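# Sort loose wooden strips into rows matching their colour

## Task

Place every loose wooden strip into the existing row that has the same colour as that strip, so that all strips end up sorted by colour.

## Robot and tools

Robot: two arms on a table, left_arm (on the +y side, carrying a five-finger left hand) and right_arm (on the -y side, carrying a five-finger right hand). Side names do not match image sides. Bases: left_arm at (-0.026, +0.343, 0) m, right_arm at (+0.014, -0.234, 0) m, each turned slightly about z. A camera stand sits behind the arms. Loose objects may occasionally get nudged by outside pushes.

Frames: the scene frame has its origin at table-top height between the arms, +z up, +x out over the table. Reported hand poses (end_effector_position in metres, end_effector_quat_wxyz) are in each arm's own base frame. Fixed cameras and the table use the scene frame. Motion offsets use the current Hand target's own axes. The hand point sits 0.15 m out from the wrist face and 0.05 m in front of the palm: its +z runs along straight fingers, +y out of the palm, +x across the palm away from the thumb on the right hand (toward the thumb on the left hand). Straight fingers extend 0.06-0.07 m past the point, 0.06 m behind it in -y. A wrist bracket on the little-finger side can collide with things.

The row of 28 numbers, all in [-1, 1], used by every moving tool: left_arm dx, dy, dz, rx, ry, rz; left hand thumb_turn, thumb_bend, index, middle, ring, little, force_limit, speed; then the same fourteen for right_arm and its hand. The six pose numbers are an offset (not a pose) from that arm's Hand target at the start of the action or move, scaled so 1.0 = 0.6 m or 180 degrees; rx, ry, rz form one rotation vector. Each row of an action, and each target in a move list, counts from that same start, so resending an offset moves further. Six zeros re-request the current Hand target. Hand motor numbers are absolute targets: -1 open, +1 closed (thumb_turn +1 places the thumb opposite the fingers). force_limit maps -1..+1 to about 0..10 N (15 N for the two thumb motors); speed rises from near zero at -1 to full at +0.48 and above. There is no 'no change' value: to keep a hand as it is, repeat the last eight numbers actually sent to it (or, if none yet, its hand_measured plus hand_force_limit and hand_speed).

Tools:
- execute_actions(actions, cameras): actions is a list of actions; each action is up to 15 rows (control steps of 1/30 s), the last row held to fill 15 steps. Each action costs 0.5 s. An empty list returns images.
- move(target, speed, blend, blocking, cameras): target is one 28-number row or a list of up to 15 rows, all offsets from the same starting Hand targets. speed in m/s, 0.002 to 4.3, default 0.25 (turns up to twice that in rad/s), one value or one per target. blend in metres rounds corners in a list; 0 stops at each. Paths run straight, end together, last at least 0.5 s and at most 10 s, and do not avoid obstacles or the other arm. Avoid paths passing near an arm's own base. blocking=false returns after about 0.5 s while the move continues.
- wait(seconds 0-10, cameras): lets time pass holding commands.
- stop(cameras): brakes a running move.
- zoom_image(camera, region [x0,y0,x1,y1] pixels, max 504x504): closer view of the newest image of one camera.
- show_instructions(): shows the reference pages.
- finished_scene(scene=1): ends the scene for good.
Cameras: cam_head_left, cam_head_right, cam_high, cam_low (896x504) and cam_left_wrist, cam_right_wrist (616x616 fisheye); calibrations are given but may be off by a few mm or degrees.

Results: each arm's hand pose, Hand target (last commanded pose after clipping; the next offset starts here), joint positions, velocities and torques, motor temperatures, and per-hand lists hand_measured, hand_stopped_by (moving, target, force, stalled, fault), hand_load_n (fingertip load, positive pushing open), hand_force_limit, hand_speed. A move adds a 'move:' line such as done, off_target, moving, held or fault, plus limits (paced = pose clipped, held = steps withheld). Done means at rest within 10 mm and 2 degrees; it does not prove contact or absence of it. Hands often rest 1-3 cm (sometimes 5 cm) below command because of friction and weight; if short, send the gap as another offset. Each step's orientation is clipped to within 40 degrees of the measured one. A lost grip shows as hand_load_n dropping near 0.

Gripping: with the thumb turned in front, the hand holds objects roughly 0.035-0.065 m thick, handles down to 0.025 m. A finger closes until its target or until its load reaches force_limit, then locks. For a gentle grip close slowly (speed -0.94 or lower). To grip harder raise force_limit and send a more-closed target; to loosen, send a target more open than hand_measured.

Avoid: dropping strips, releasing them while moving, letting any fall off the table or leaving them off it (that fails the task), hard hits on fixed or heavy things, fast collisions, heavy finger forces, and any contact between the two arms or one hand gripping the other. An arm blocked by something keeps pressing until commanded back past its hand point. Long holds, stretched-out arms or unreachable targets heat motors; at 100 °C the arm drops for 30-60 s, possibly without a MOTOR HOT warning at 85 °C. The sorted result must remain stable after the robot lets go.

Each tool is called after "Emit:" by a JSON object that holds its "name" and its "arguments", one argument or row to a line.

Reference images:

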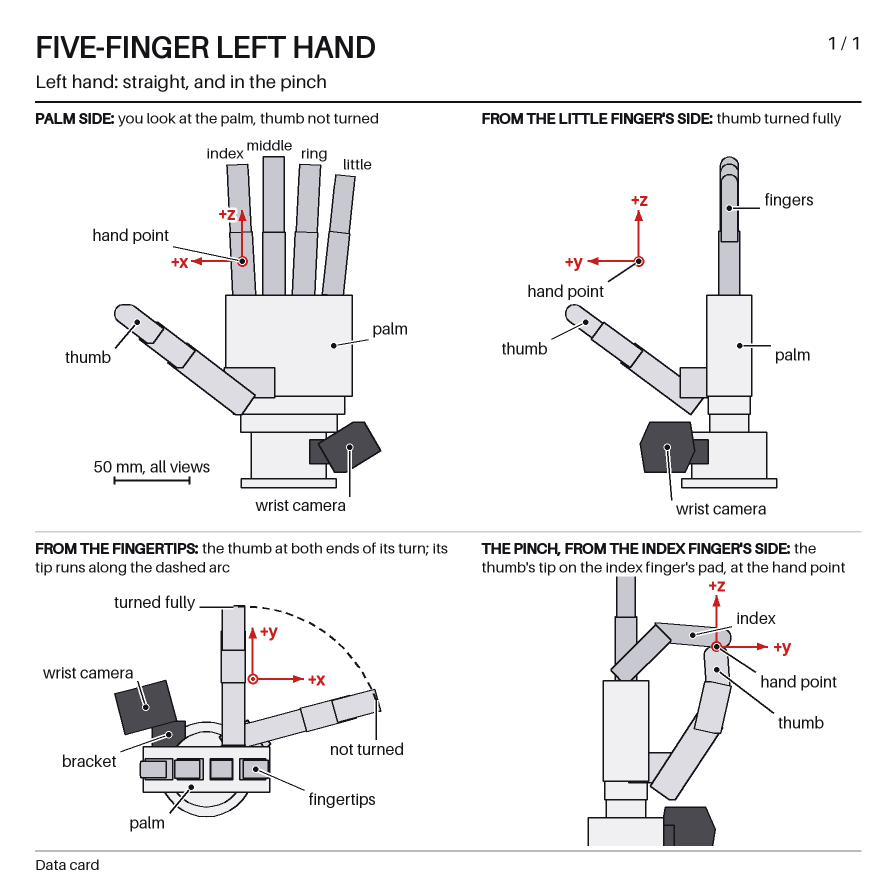

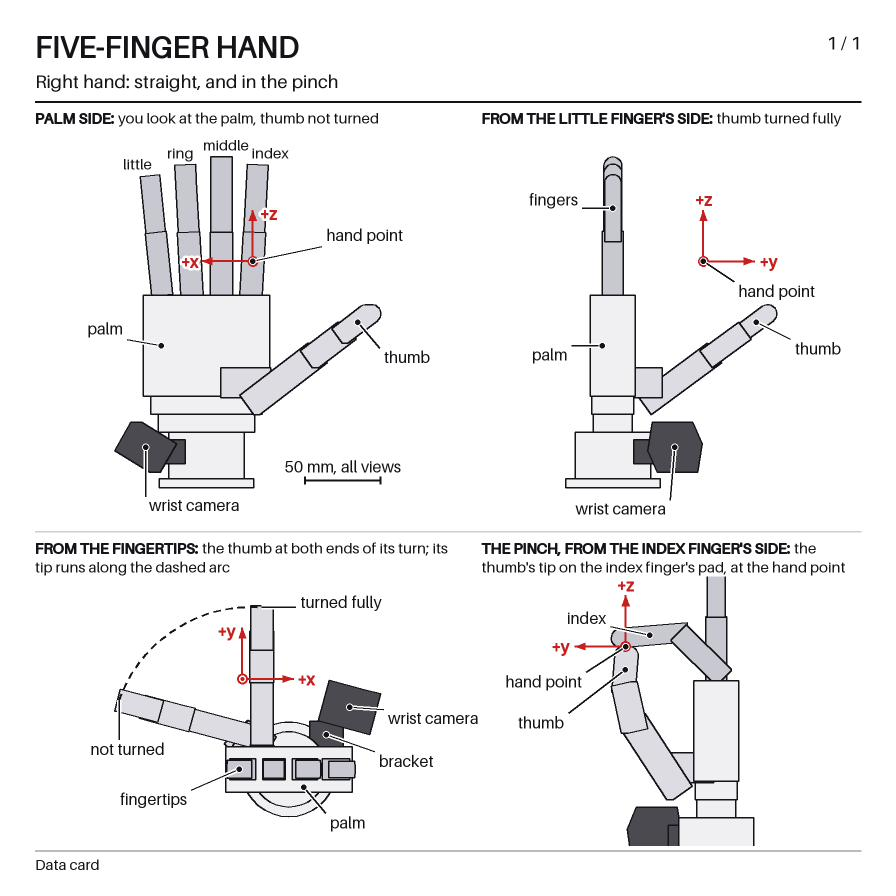

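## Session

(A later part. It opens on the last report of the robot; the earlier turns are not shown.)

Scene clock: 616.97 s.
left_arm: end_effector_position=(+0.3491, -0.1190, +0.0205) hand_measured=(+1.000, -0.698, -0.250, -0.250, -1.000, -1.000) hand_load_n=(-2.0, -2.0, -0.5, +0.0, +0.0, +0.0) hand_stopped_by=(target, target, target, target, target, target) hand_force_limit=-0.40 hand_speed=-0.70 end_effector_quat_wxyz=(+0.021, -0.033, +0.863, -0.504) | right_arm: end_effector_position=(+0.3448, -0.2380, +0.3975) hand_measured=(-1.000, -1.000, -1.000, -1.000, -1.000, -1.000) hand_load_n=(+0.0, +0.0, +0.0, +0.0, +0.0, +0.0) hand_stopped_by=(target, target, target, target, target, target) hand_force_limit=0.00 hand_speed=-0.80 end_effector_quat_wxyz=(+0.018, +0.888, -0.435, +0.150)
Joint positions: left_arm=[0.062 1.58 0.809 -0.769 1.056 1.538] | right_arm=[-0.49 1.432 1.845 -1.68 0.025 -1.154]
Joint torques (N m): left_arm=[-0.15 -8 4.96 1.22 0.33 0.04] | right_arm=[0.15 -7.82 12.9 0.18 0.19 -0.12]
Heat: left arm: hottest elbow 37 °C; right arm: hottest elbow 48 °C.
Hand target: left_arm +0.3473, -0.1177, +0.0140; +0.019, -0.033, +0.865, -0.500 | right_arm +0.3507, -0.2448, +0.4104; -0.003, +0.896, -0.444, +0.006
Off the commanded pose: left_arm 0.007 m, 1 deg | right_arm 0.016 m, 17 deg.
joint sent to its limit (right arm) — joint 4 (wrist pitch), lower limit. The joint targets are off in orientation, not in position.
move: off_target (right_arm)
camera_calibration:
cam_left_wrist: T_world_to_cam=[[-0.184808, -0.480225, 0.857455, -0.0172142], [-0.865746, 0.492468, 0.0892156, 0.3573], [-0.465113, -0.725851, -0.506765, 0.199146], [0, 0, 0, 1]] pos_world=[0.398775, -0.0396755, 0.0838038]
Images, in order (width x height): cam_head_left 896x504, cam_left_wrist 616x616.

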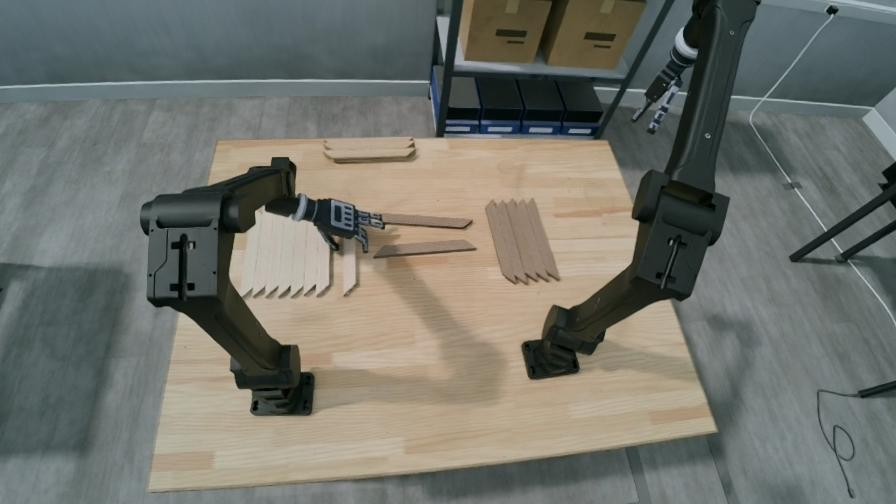

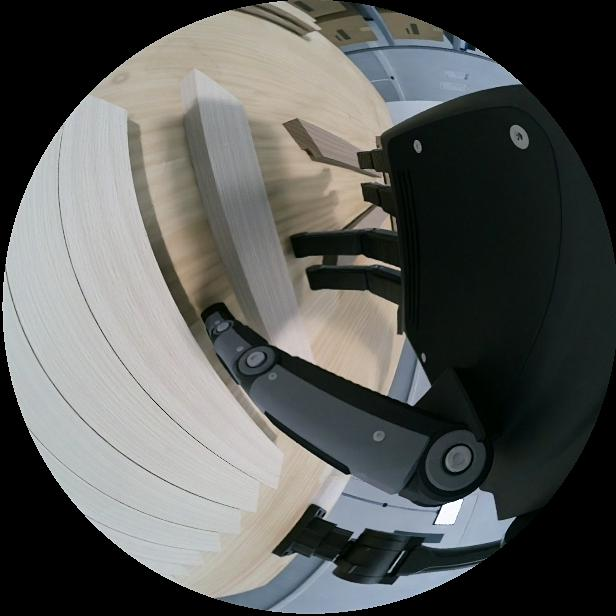

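Emit:
{"name": "move", "arguments": {
  "target": [
    [0,-0.0794,-0.0458,0,0,0,1,-0.7,-0.25,-0.25,-1,-1,-0.4,-0.7,0,0,0,0,0,0,-1,-1,-1,-1,-1,-1,0,-0.8],
    [0.0418,-0.0794,-0.0458,0,0,0,-1,-1,-0.25,-0.25,-0.25,-0.25,-0.4,0,0,0,0,0,0,0,-1,-1,-1,-1,-1,-1,0,-0.8],
    [0.0418,-0.0015,-0.001,0,0,0,-1,-1,-0.25,-0.25,-0.25,-0.25,-0.4,0,0,0,0,0,0,0,-1,-1,-1,-1,-1,-1,0,-0.8]
  ],
  "speed": 0.08,
  "cameras": ["cam_left_wrist","cam_head_left","cam_low"]
}}

Emit:
{"name": "zoom_image", "arguments": {
  "camera": "cam_head_left",
  "region": [230, 180, 410, 310]
}}

Scene clock: 649.17 s.
left_arm: end_effector_position=(+0.3200, -0.1198, +0.0199) hand_measured=(-1.000, -1.000, -0.250, -0.250, -0.250, -0.250) hand_load_n=(+0.0, +0.0, +0.0, +0.0, +0.0, +0.0) hand_stopped_by=(target, target, target, target, target, target) hand_force_limit=-0.40 hand_speed=0.00 end_effector_quat_wxyz=(+0.017, -0.036, +0.865, -0.501) | right_arm: end_effector_position=(+0.3448, -0.2380, +0.3975) hand_measured=(-1.000, -1.000, -1.000, -1.000, -1.000, -1.000) hand_load_n=(+0.0, +0.0, +0.0, +0.0, +0.0, +0.0) hand_stopped_by=(target, target, target, target, target, target) hand_force_limit=0.00 hand_speed=-0.80 end_effector_quat_wxyz=(+0.018, +0.888, -0.435, +0.150)
Joint positions: left_arm=[0.062 1.517 0.733 -0.764 1.05 1.538] | right_arm=[-0.49 1.432 1.845 -1.68 0.025 -1.154]
Joint torques (N m): left_arm=[-0.15 -6.12 5.27 1.51 0.62 0.01] | right_arm=[0.03 -7.94 12.9 0.23 0.18 -0.13]
Heat: left arm: hottest elbow 36 °C; right arm: hottest elbow 48 °C.
Hand target: left_arm +0.3223, -0.1195, +0.0151; +0.019, -0.033, +0.865, -0.500 | right_arm +0.3507, -0.2448, +0.4104; -0.003, +0.896, -0.444, +0.006
Off the commanded pose: left_arm 0.005 m, 0 deg | right_arm 0.016 m, 17 deg.
joint sent to its limit (right arm) — joint 4 (wrist pitch), lower limit. The joint targets are off in orientation, not in position.
move: off_target (right_arm)
camera_calibration:
cam_left_wrist: T_world_to_cam=[[-0.177135, -0.48539, 0.856166, -0.0254916], [-0.865034, 0.491689, 0.0997857, 0.332102], [-0.469403, -0.722938, -0.506974, 0.186441], [0, 0, 0, 1]] pos_world=[0.37028, -0.0408791, 0.0832068]
Images, in order (width x height): cam_head_left 896x504, cam_low 896x504, cam_left_wrist 616x616.

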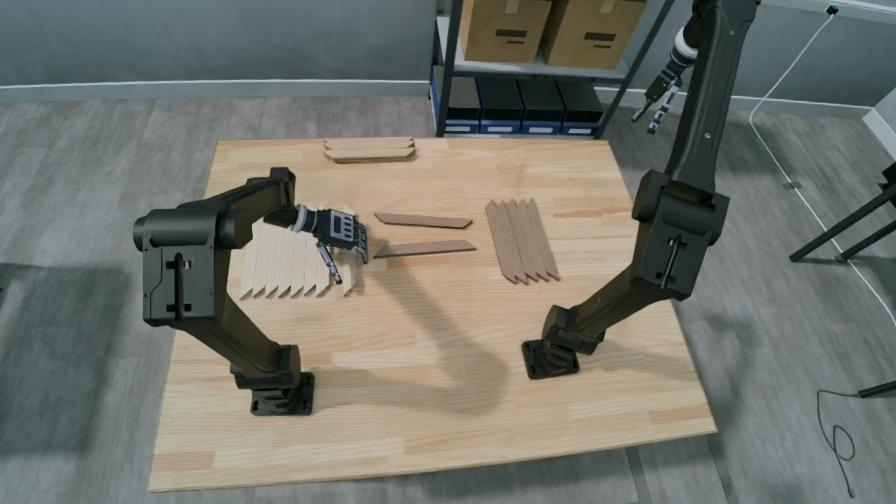

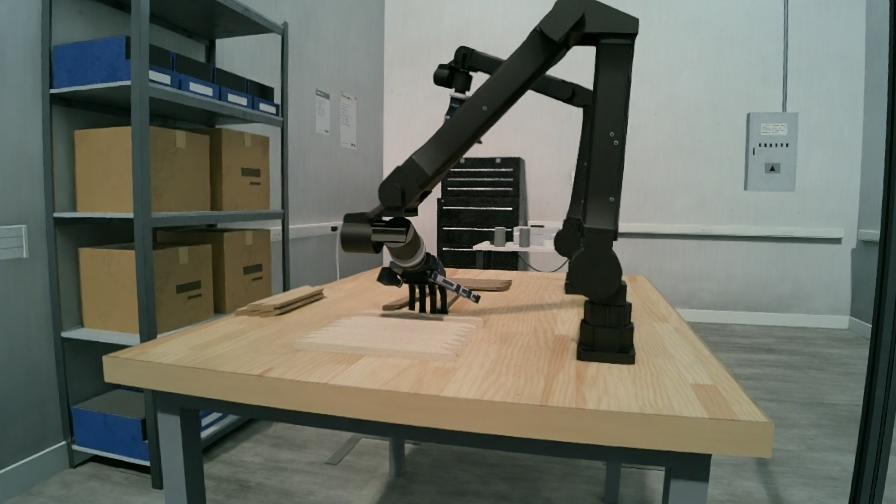

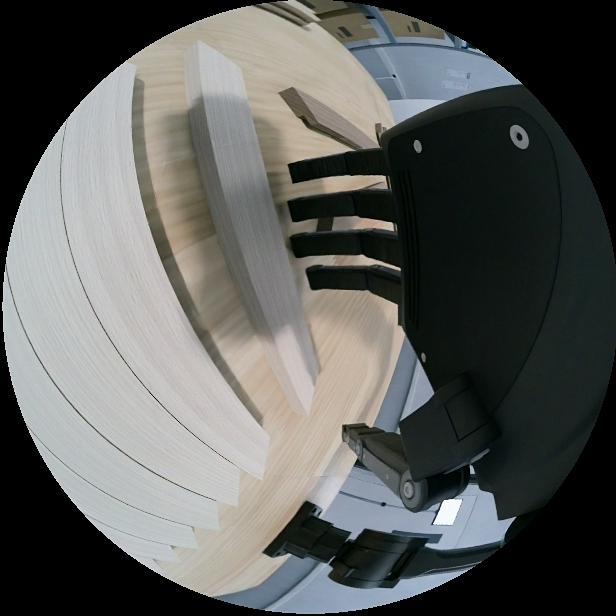

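Scaled by 2.800 from the camera's 896x504 image, which has a finer 1280x720 frame.

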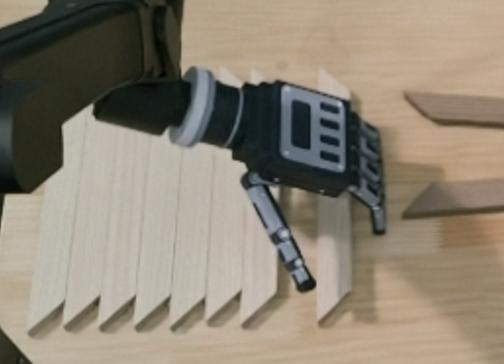

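Emit:
{"name": "move", "arguments": {
  "target": [-0.0007,0.0317,-0.055,0,0,0,-1,-1,-0.25,-0.25,-0.25,-0.25,-0.4,0,0,0,0,0,0,0,-1,-1,-1,-1,-1,-1,0,-0.8],
  "speed": 0.04,
  "cameras": ["cam_left_wrist","cam_head_left"]
}}

Emit:
{"name": "zoom_image", "arguments": {
  "camera": "cam_head_left",
  "region": [230, 180, 410, 310]
}}

Scene clock: 664.83 s.
left_arm: end_effector_position=(+0.3085, -0.0925, +0.0180) hand_measured=(-1.000, -1.000, -0.250, -0.250, -0.250, -0.250) hand_load_n=(+0.0, +0.0, +0.5, +3.0, +0.0, -0.5) hand_stopped_by=(target, target, target, target, target, target) hand_force_limit=-0.40 hand_speed=0.00 end_effector_quat_wxyz=(+0.013, -0.030, +0.862, -0.506) | right_arm: end_effector_position=(+0.3448, -0.2380, +0.3975) hand_measured=(-1.000, -1.000, -1.000, -1.000, -1.000, -1.000) hand_load_n=(+0.0, +0.0, +0.0, +0.0, +0.0, +0.0) hand_stopped_by=(target, target, target, target, target, target) hand_force_limit=0.00 hand_speed=-0.80 end_effector_quat_wxyz=(+0.018, +0.888, -0.435, +0.150)
Joint positions: left_arm=[0.15 1.543 0.747 -0.932 1.055 1.742] | right_arm=[-0.49 1.432 1.845 -1.68 0.025 -1.154]
Joint torques (N m): left_arm=[1.55 -5.83 6.97 0.16 0.02 0.11] | right_arm=[0.21 -7.88 12.92 0.2 0.18 -0.13]
Heat: left arm: hottest elbow 35 °C; right arm: hottest elbow 49 °C.
Hand target: left_arm +0.3198, -0.0814, +0.0151; +0.019, -0.034, +0.865, -0.500 | right_arm +0.3507, -0.2448, +0.4104; -0.003, +0.896, -0.444, +0.006
Off the commanded pose: left_arm 0.016 m, 1 deg | right_arm 0.016 m, 17 deg.
joint sent to its limit (right arm) — joint 4 (wrist pitch), lower limit. The joint targets are off in orientation, not in position.
move: off_target (left_arm, right_arm)
camera_calibration:
cam_left_wrist: T_world_to_cam=[[-0.182394, -0.47285, 0.862059, -0.00997296], [-0.858591, 0.503839, 0.0947017, 0.30809], [-0.479118, -0.722883, -0.497881, 0.202623], [0, 0, 0, 1]] pos_world=[0.359785, -0.0134704, 0.080303]
Images, in order (width x height): cam_head_left 896x504, cam_left_wrist 616x616.

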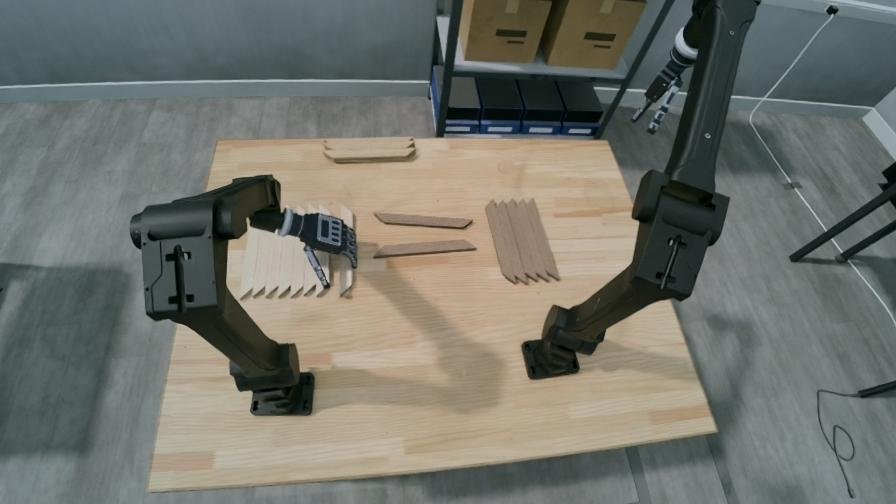

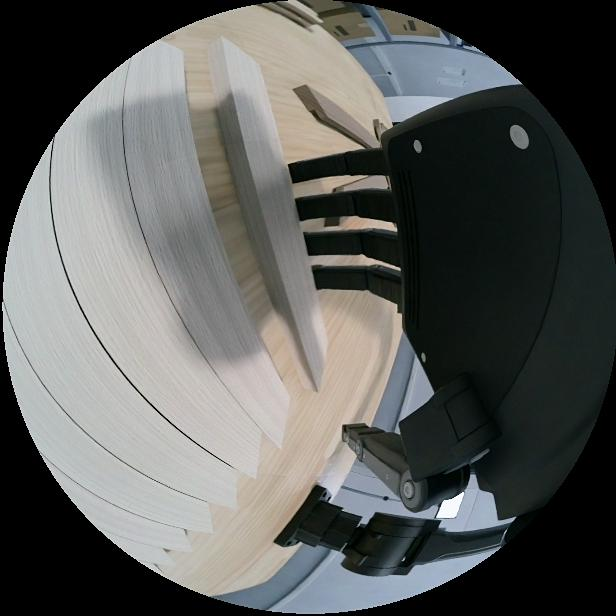

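Scaled by 2.800 from the camera's 896x504 image, which has a finer 1280x720 frame.

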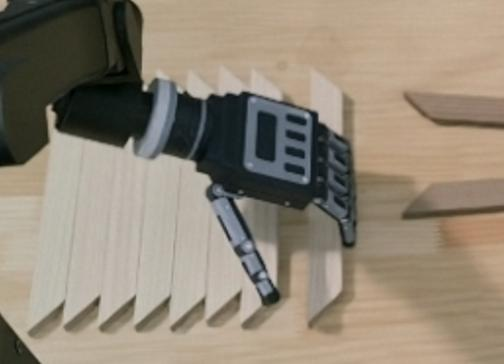

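Emit:
{"name": "move", "arguments": {
  "target": [-0.0137,0.0208,-0.041,0,0,0,-1,-1,-0.25,-0.25,-0.25,-0.25,-0.4,0,0,0,0,0,0,0,-1,-1,-1,-1,-1,-1,0,-0.8],
  "speed": 0.04,
  "cameras": ["cam_left_wrist","cam_head_left"]
}}

Emit:
{"name": "zoom_image", "arguments": {
  "camera": "cam_head_left",
  "region": [230, 180, 410, 310]
}}

Scene clock: 680.90 s.
left_arm: end_effector_position=(+0.3112, -0.0664, +0.0185) hand_measured=(-1.000, -1.000, -0.250, -0.250, -0.250, -0.250) hand_load_n=(-0.5, +0.0, +0.0, +3.0, +0.0, +0.0) hand_stopped_by=(target, target, target, target, target, target) hand_force_limit=-0.40 hand_speed=0.00 end_effector_quat_wxyz=(+0.008, -0.036, +0.861, -0.507) | right_arm: end_effector_position=(+0.3448, -0.2380, +0.3975) hand_measured=(-1.000, -1.000, -1.000, -1.000, -1.000, -1.000) hand_load_n=(+0.0, +0.0, +0.0, +0.0, +0.0, +0.0) hand_stopped_by=(target, target, target, target, target, target) hand_force_limit=0.00 hand_speed=-0.80 end_effector_quat_wxyz=(+0.018, +0.888, -0.435, +0.150)
Joint positions: left_arm=[0.224 1.591 0.798 -1.07 1.038 1.88] | right_arm=[-0.49 1.432 1.845 -1.68 0.025 -1.154]
Joint torques (N m): left_arm=[1.67 -6.48 7.3 0.03 -0.03 0.12] | right_arm=[0.15 -7.94 12.93 0.2 0.18 -0.13]
Heat: left arm: hottest elbow 36 °C; right arm: hottest elbow 49 °C.
Hand target: left_arm +0.3259, -0.0534, +0.0167; +0.019, -0.033, +0.865, -0.500 | right_arm +0.3507, -0.2448, +0.4104; -0.003, +0.896, -0.444, +0.006
Off the commanded pose: left_arm 0.020 m, 2 deg | right_arm 0.016 m, 17 deg.
joint sent to its limit (right arm) — joint 4 (wrist pitch), lower limit. The joint targets are off in orientation, not in position.
move: off_target (left_arm, right_arm)
camera_calibration:
cam_left_wrist: T_world_to_cam=[[-0.168258, -0.471493, 0.86567, -0.00193346], [-0.858752, 0.501282, 0.106114, 0.296795], [-0.483977, -0.725541, -0.48924, 0.224275], [0, 0, 0, 1]] pos_world=[0.363092, 0.0130306, 0.0799039]
Images, in order (width x height): cam_head_left 896x504, cam_left_wrist 616x616.

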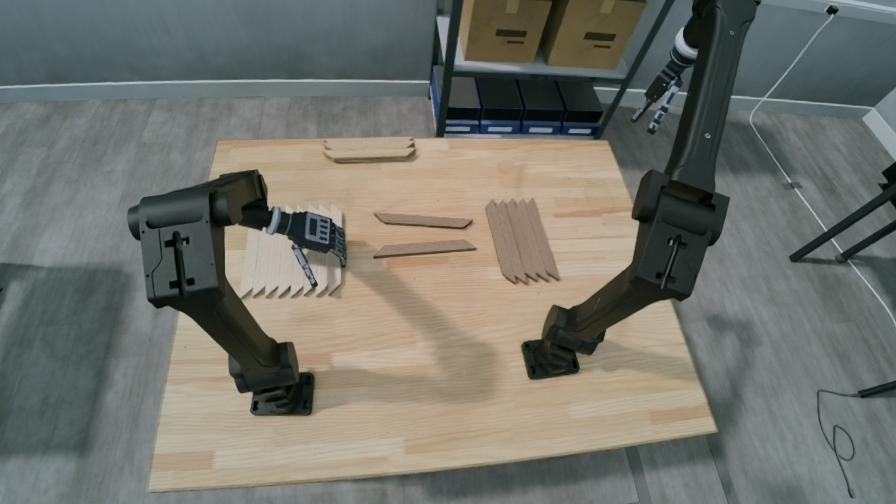

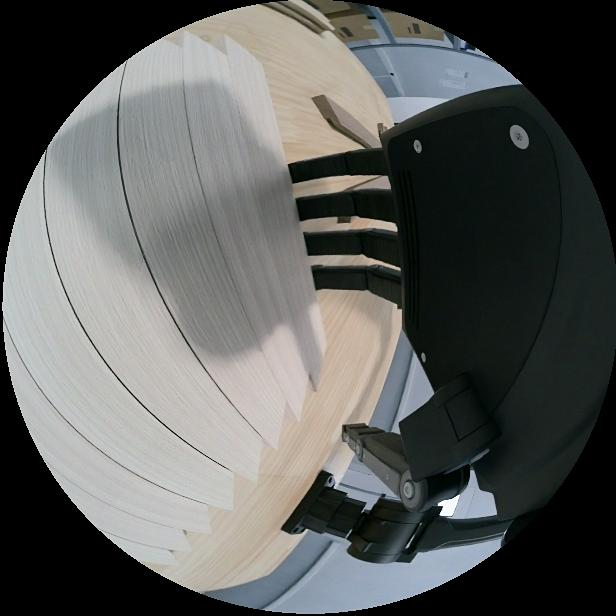

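Scaled by 2.800 from the camera's 896x504 image, which has a finer 1280x720 frame.

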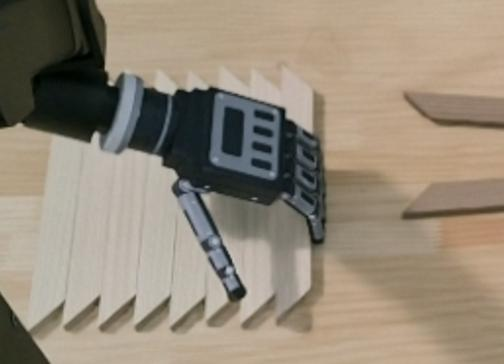

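Emit:
{"name": "zoom_image", "arguments": {
  "camera": "cam_left_wrist",
  "region": [130, 20, 430, 470]
}}

Scaled by 1.120 from the camera's 616x616 image, which has a finer 880x880 frame.

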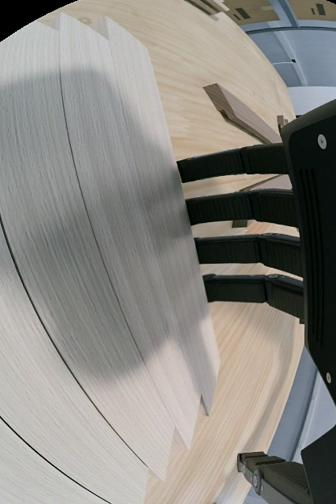

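Emit:
{"name": "move", "arguments": {
  "target": [
    [0.0225,-0.0303,0.0423,0,0,0,-1,-1,-0.25,-0.25,-0.25,-0.25,-0.4,0,0,0,0,0,0,0,-1,-1,-1,-1,-1,-1,0,-0.8],
    [0.0225,-0.1558,-0.0302,0,0,0,-1,-1,-0.25,-0.25,-0.25,-0.25,-0.4,0,-0.2548,-0.3392,0.1333,0.3174,0.1043,0.1835,1,-0.6,-0.4,-0.4,-1,-1,-0.4,-0.2],
    [0.0225,-0.1558,-0.0302,0,0,0,-1,-1,-0.25,-0.25,-0.25,-0.25,-0.4,0,-0.6843,-0.4493,0.4673,0.3174,0.1043,0.1835,1,-0.6,-0.4,-0.4,-1,-1,-0.4,-0.2]
  ],
  "speed": [0.08,0.25,0.25],
  "blend": [0,0.05,0],
  "cameras": ["all"]
}}

Emit:
{"name": "zoom_image", "arguments": {
  "camera": "cam_high",
  "region": [350, 130, 530, 230]
}}

Scene clock: 763.73 s.
left_arm: end_effector_position=(+0.3004, -0.0832, +0.0900) hand_measured=(-1.000, -1.000, -0.250, -0.250, -0.250, -0.250) hand_load_n=(-0.5, -0.5, +0.0, +0.0, +0.0, +0.0) hand_stopped_by=(target, target, target, target, target, target) hand_force_limit=-0.40 hand_speed=0.00 end_effector_quat_wxyz=(+0.005, -0.046, +0.864, -0.502) | right_arm: end_effector_position=(+0.3190, +0.2377, +0.1305) hand_measured=(+1.000, -0.600, -0.400, -0.400, -1.000, -1.000) hand_load_n=(+0.0, +0.0, +0.0, +0.0, +0.0, +0.0) hand_stopped_by=(target, target, target, target, target, target) hand_force_limit=-0.40 hand_speed=-0.20 end_effector_quat_wxyz=(-0.350, +0.619, -0.608, +0.353)
Joint positions: left_arm=[0.178 1.395 0.827 -1.2 1.041 1.755] | right_arm=[0.851 0.99 0.574 -0.308 0.702 0.506]
Joint torques (N m): left_arm=[-1.49 -8.06 9.06 -0.09 0.75 -0.11] | right_arm=[1.38 -2.61 9.5 1.81 0.56 0.02]
Motor temperatures (°C): left_arm=[26 26 38 25 23 22] | right_arm=[26 28 50 25 23 24]
Heat: left arm: hottest elbow 38 °C; right arm: hottest elbow 50 °C.
Hand target: left_arm +0.3149, -0.0854, +0.1066; +0.019, -0.033, +0.865, -0.500 | right_arm +0.3198, +0.2454, +0.1299; -0.356, +0.618, -0.607, +0.350
Off the commanded pose: left_arm 0.022 m, 2 deg | right_arm 0.008 m, 1 deg.
move: off_target (left_arm); blend cut to 0 m at target 2
camera_calibration:
cam_left_wrist: T_world_to_cam=[[-0.14729, -0.482993, 0.863148, -0.0806189], [-0.865067, 0.486004, 0.124336, 0.287462], [-0.479547, -0.728367, -0.489404, 0.24022], [0, 0, 0, 1]] pos_world=[0.351996, -0.00367738, 0.151409]
cam_right_wrist: T_world_to_cam=[[-0.48241, -0.312322, -0.818374, 0.331201], [-0.613081, 0.787678, 0.0607876, -0.00555466], [0.62563, 0.531054, -0.571462, -0.138317], [0, 0, 0, 1]] pos_world=[0.242904, 0.18127, 0.192341]

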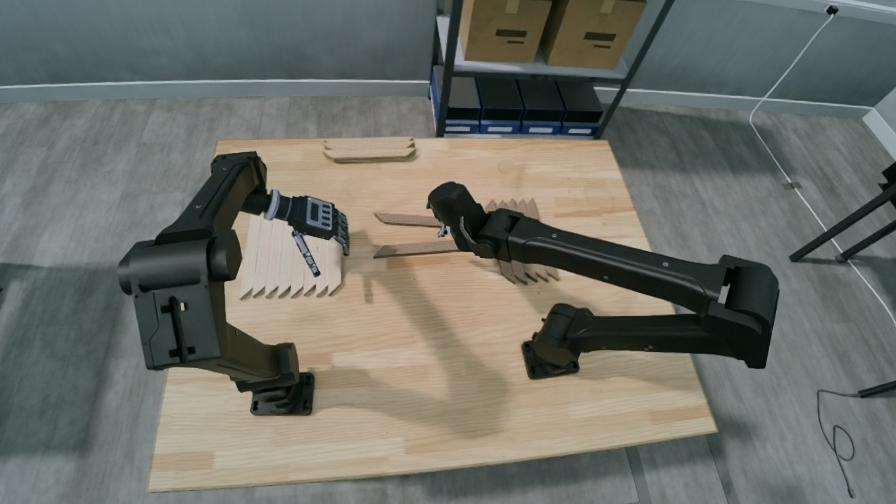

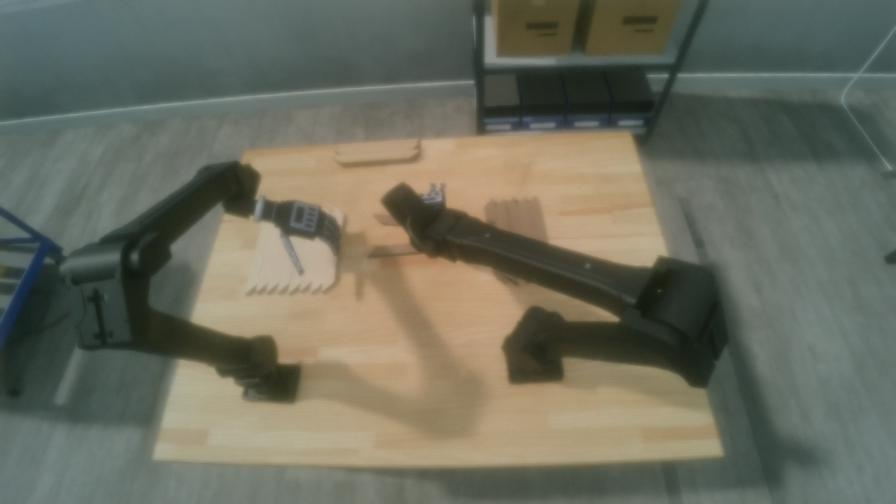

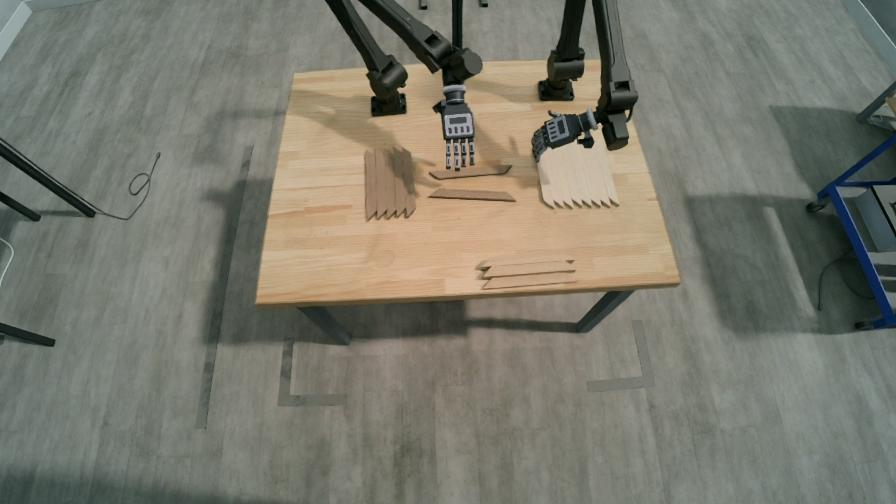

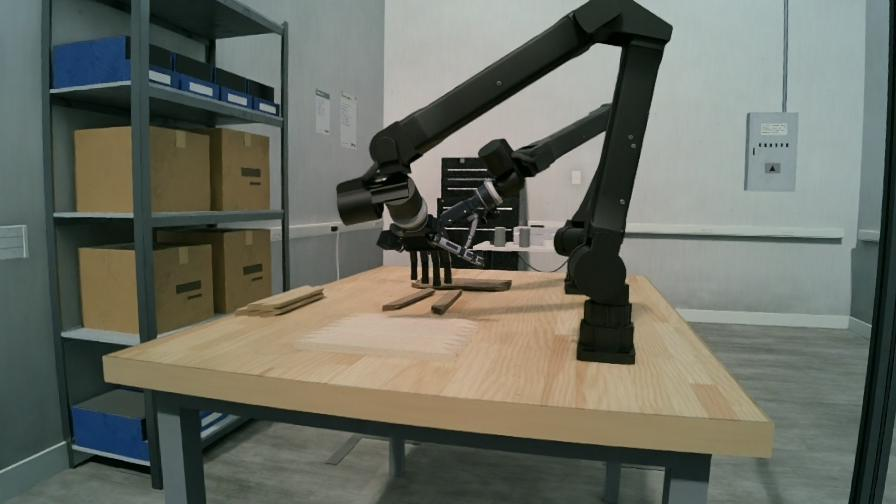

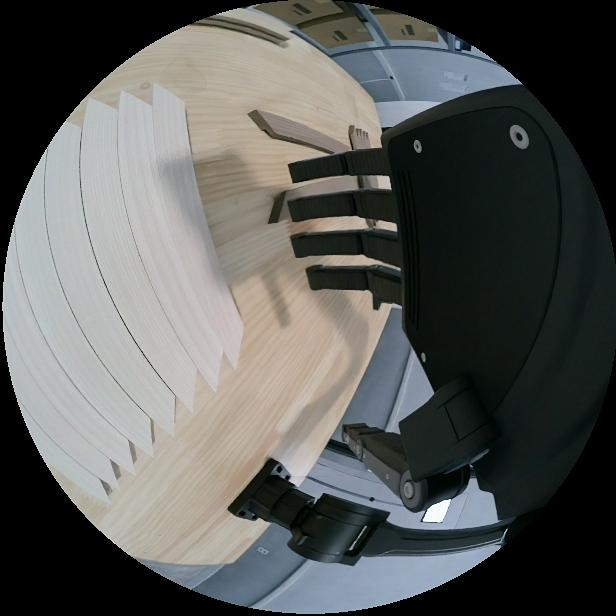

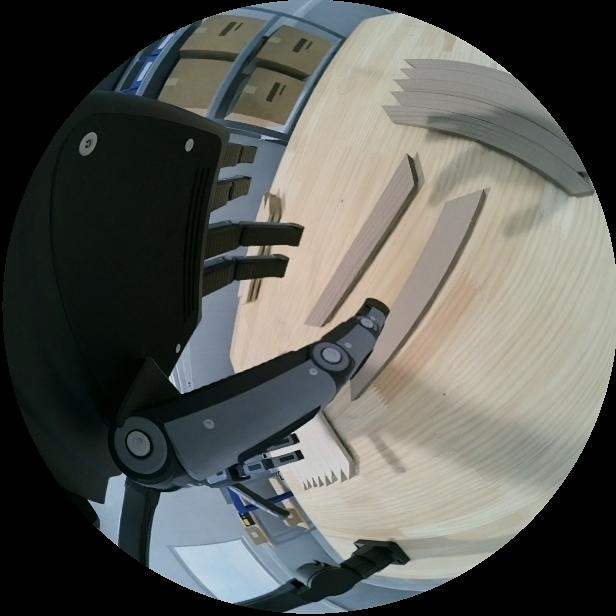

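Scaled by 2.800 from the camera's 896x504 image, which has a finer 1280x720 frame.

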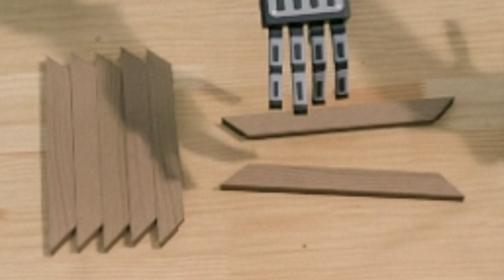

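Emit:
{"name": "move", "arguments": {
  "target": [0,0,0,0,0,0,-1,-1,-0.25,-0.25,-0.25,-0.25,-0.4,0,-0.026,0.1245,0.0678,0,0,0,1,-0.7,-0.35,-0.35,-1,-1,-0.4,-0.2],
  "speed": 0.12,
  "cameras": ["cam_right_wrist","cam_high"]
}}

Emit:
{"name": "zoom_image", "arguments": {
  "camera": "cam_high",
  "region": [350, 130, 530, 230]
}}

Scene clock: 805.70 s.
left_arm: end_effector_position=(+0.3004, -0.0832, +0.0900) hand_measured=(-1.000, -1.000, -0.250, -0.250, -0.250, -0.250) hand_load_n=(-0.5, +0.0, +0.0, +0.0, +0.0, +0.0) hand_stopped_by=(target, target, target, target, target, target) hand_force_limit=-0.40 hand_speed=0.00 end_effector_quat_wxyz=(+0.005, -0.046, +0.864, -0.502) | right_arm: end_effector_position=(+0.3209, +0.2571, +0.0510) hand_measured=(+1.000, -0.700, -0.350, -0.350, -1.000, -1.000) hand_load_n=(+0.0, +0.0, +0.0, +0.0, +0.0, +0.0) hand_stopped_by=(target, target, target, target, target, target) hand_force_limit=-0.40 hand_speed=-0.20 end_effector_quat_wxyz=(-0.355, +0.615, -0.609, +0.353)
Joint positions: left_arm=[0.178 1.395 0.827 -1.2 1.041 1.755] | right_arm=[0.89 1.219 0.472 0.01 0.733 0.544]
Joint torques (N m): left_arm=[-1.08 -7.94 9.07 -0.1 0.75 -0.12] | right_arm=[1.61 -3.96 7.06 1.7 0.57 0]
Heat: left arm: hottest elbow 41 °C; right arm: hottest elbow 48 °C.
Hand target: left_arm +0.3149, -0.0854, +0.1066; +0.019, -0.033, +0.865, -0.500 | right_arm +0.3174, +0.2610, +0.0450; -0.357, +0.617, -0.607, +0.350
Off the commanded pose: left_arm 0.022 m, 2 deg | right_arm 0.008 m, 0 deg.
move: off_target (left_arm)
camera_calibration:
cam_right_wrist: T_world_to_cam=[[-0.477034, -0.303231, -0.824918, 0.269414], [-0.611718, 0.78849, 0.0639045, -0.0156673], [0.631062, 0.535102, -0.561628, -0.198512], [0, 0, 0, 1]] pos_world=[0.244209, 0.200272, 0.111756]
Images, in order (width x height): cam_high 896x504, cam_right_wrist 616x616.

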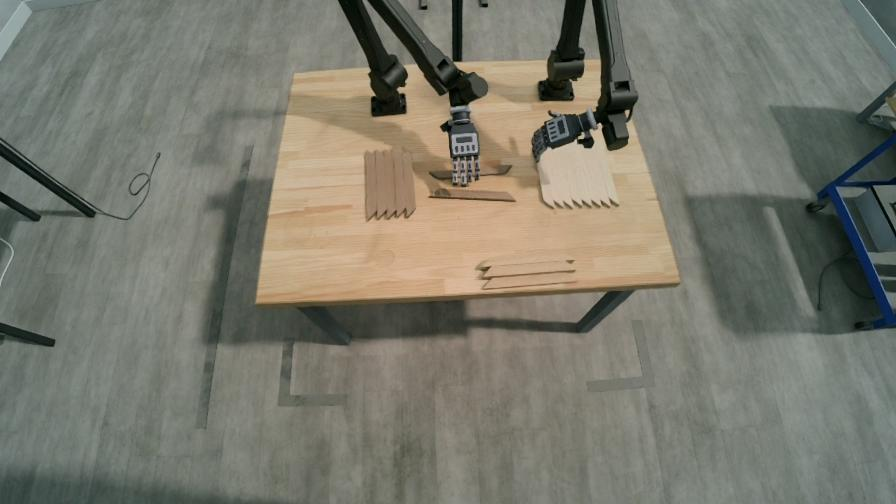

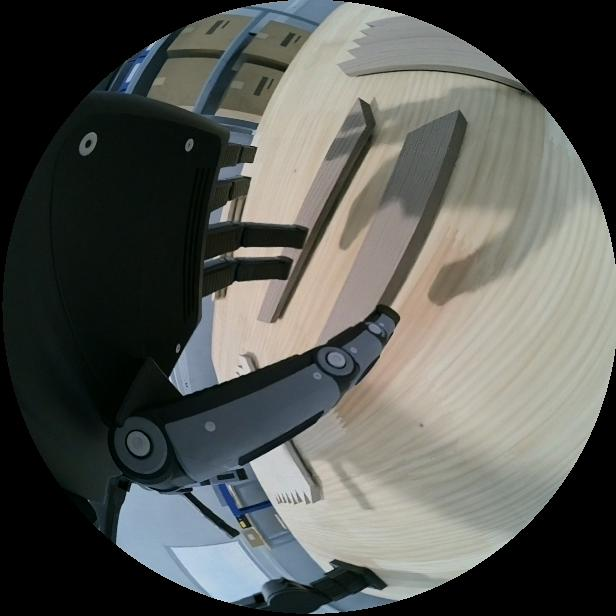

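Scaled by 2.800 from the camera's 896x504 image, which has a finer 1280x720 frame.

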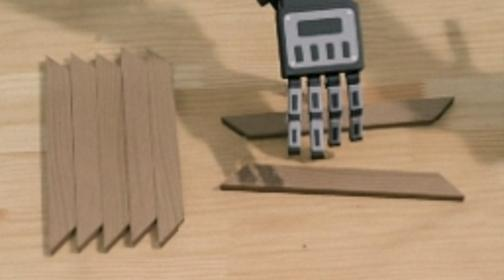

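Emit:
{"name": "move", "arguments": {
  "target": [0,0,0,0,0,0,-1,-1,-0.25,-0.25,-0.25,-0.25,-0.4,0,-0.0018,0.0438,0.0158,0,0,0,1,-0.7,-0.25,-0.25,-1,-1,-0.4,-0.4],
  "speed": 0.06,
  "cameras": ["cam_right_wrist"]
}}

Scene clock: 820.80 s.
left_arm: end_effector_position=(+0.3004, -0.0832, +0.0900) hand_measured=(-1.000, -1.000, -0.250, -0.250, -0.250, -0.250) hand_load_n=(-0.5, +0.0, +0.0, +0.0, +0.0, +0.0) hand_stopped_by=(target, target, target, target, target, target) hand_force_limit=-0.40 hand_speed=0.00 end_effector_quat_wxyz=(+0.005, -0.046, +0.864, -0.502) | right_arm: end_effector_position=(+0.3172, +0.2594, +0.0251) hand_measured=(+1.000, -0.700, -0.250, -0.250, -1.000, -1.000) hand_load_n=(-0.5, +0.0, +0.0, +0.0, +0.0, +0.0) hand_stopped_by=(target, target, target, target, target, target) hand_force_limit=-0.40 hand_speed=-0.40 end_effector_quat_wxyz=(-0.356, +0.614, -0.609, +0.353)
Joint positions: left_arm=[0.178 1.395 0.827 -1.2 1.041 1.755] | right_arm=[0.906 1.299 0.438 0.119 0.746 0.557]
Joint torques (N m): left_arm=[-1.32 -7.82 9.03 -0.09 0.74 -0.13] | right_arm=[1.49 -4.01 6.12 1.81 0.52 0.01]
Motor temperatures (°C): left_arm=[26 26 41 25 24 22] | right_arm=[26 28 44 25 23 24]
Heat: left arm: hottest elbow 41 °C; right arm: hottest elbow 44 °C.
Hand target: left_arm +0.3149, -0.0854, +0.1066; +0.019, -0.033, +0.865, -0.500 | right_arm +0.3124, +0.2619, +0.0174; -0.356, +0.617, -0.607, +0.350
Off the commanded pose: left_arm 0.022 m, 2 deg | right_arm 0.009 m, 1 deg.
move: off_target (left_arm)
camera_calibration:
cam_right_wrist: T_world_to_cam=[[-0.474547, -0.301544, -0.826968, 0.245893], [-0.611427, 0.788769, 0.0632457, -0.0181219], [0.633216, 0.535644, -0.55868, -0.212886], [0, 0, 0, 1]] pos_world=[0.24041, 0.202473, 0.0855564]
Images, in order (width x height): cam_right_wrist 616x616.

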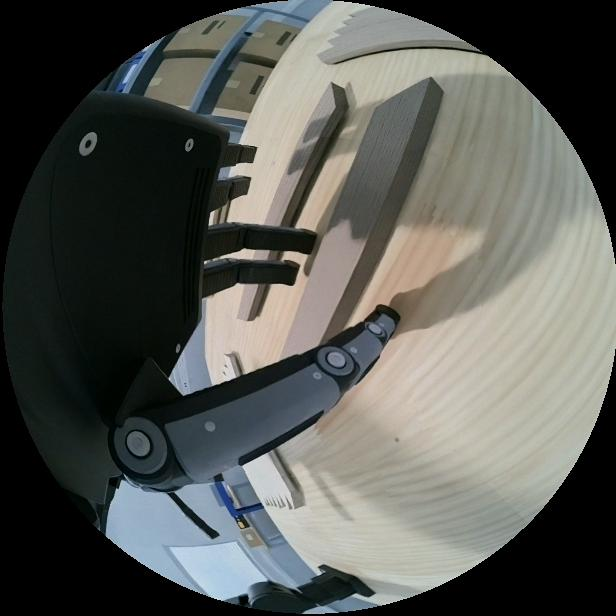

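Emit:
{"name": "move", "arguments": {
  "target": [
    [0,0,0,0,0,0,-1,-1,-0.25,-0.25,-0.25,-0.25,-0.4,0,0,0.0105,0,0,0,0,1,-0.7,-0.25,-0.25,-1,-1,-0.4,-0.4],
    [0,0,0,0,0,0,-1,-1,-0.25,-0.25,-0.25,-0.25,-0.4,0,0,0.0105,0,0,0,0,1,-0.3,0.2,0.2,-1,-1,-0.4,-0.75]
  ],
  "speed": 0.06,
  "cameras": ["cam_right_wrist"]
}}

Emit:
{"name": "zoom_image", "arguments": {
  "camera": "cam_right_wrist",
  "region": [200, 60, 500, 400]
}}

Scene clock: 830.90 s.
left_arm: end_effector_position=(+0.3004, -0.0832, +0.0900) hand_measured=(-1.000, -1.000, -0.250, -0.250, -0.250, -0.250) hand_load_n=(-0.5, +0.0, -0.5, +0.0, -0.5, +0.0) hand_stopped_by=(target, target, target, target, target, target) hand_force_limit=-0.40 hand_speed=0.00 end_effector_quat_wxyz=(+0.005, -0.046, +0.864, -0.502) | right_arm: end_effector_position=(+0.3159, +0.2613, +0.0229) hand_measured=(+1.000, -0.538, +0.092, +0.070, -1.000, -1.000) hand_load_n=(-1.5, +7.0, +5.0, +4.0, +0.0, +0.0) hand_stopped_by=(target, force, force, force, target, target) hand_force_limit=-0.40 hand_speed=-0.75 end_effector_quat_wxyz=(-0.362, +0.610, -0.610, +0.354)
Joint positions: left_arm=[0.178 1.395 0.827 -1.2 1.041 1.755] | right_arm=[0.916 1.31 0.43 0.145 0.757 0.567]
Joint torques (N m): left_arm=[-1.14 -7.94 9.03 -0.05 0.77 -0.13] | right_arm=[1.38 -3.9 5.9 1.48 0.32 -0.01]
Heat: left arm: hottest elbow 42 °C; right arm: hottest elbow 43 °C.
Hand target: left_arm +0.3149, -0.0854, +0.1066; +0.019, -0.033, +0.865, -0.500 | right_arm +0.3093, +0.2620, +0.0120; -0.356, +0.617, -0.607, +0.350
Off the commanded pose: left_arm 0.022 m, 2 deg | right_arm 0.013 m, 1 deg.
move: off_target (left_arm, right_arm); target 2's new numbers were sent with right_arm's hand 0.016 m and 1 deg from that target
camera_calibration:
cam_right_wrist: T_world_to_cam=[[-0.4671, -0.292574, -0.834397, 0.239418], [-0.609811, 0.789926, 0.0643949, -0.0211547], [0.640272, 0.538903, -0.54739, -0.217695], [0, 0, 0, 1]] pos_world=[0.238316, 0.204075, 0.0819674]
Images, in order (width x height): cam_right_wrist 616x616.

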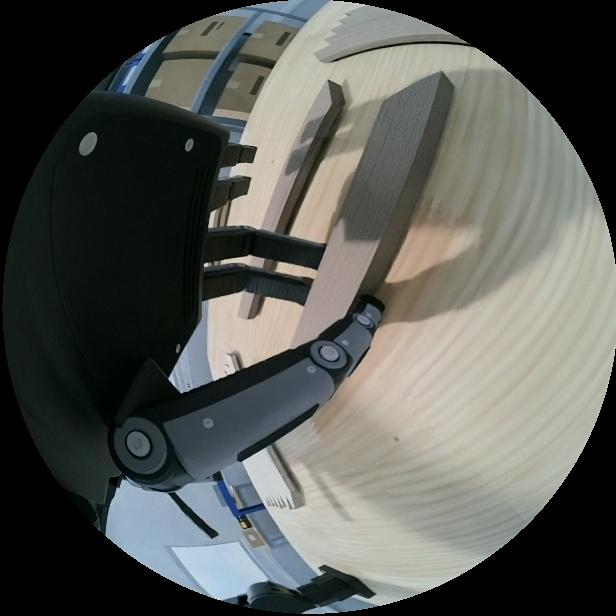

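Scaled by 1.482 from the camera's 616x616 image, which has a finer 880x880 frame.

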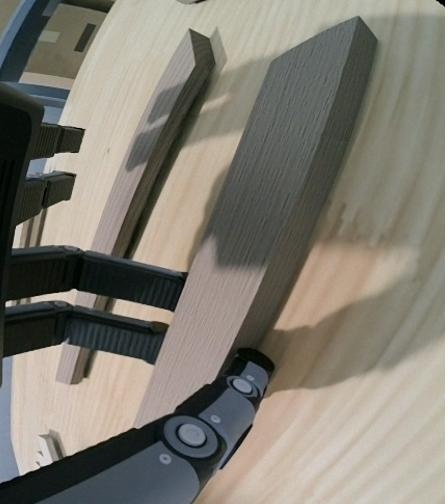

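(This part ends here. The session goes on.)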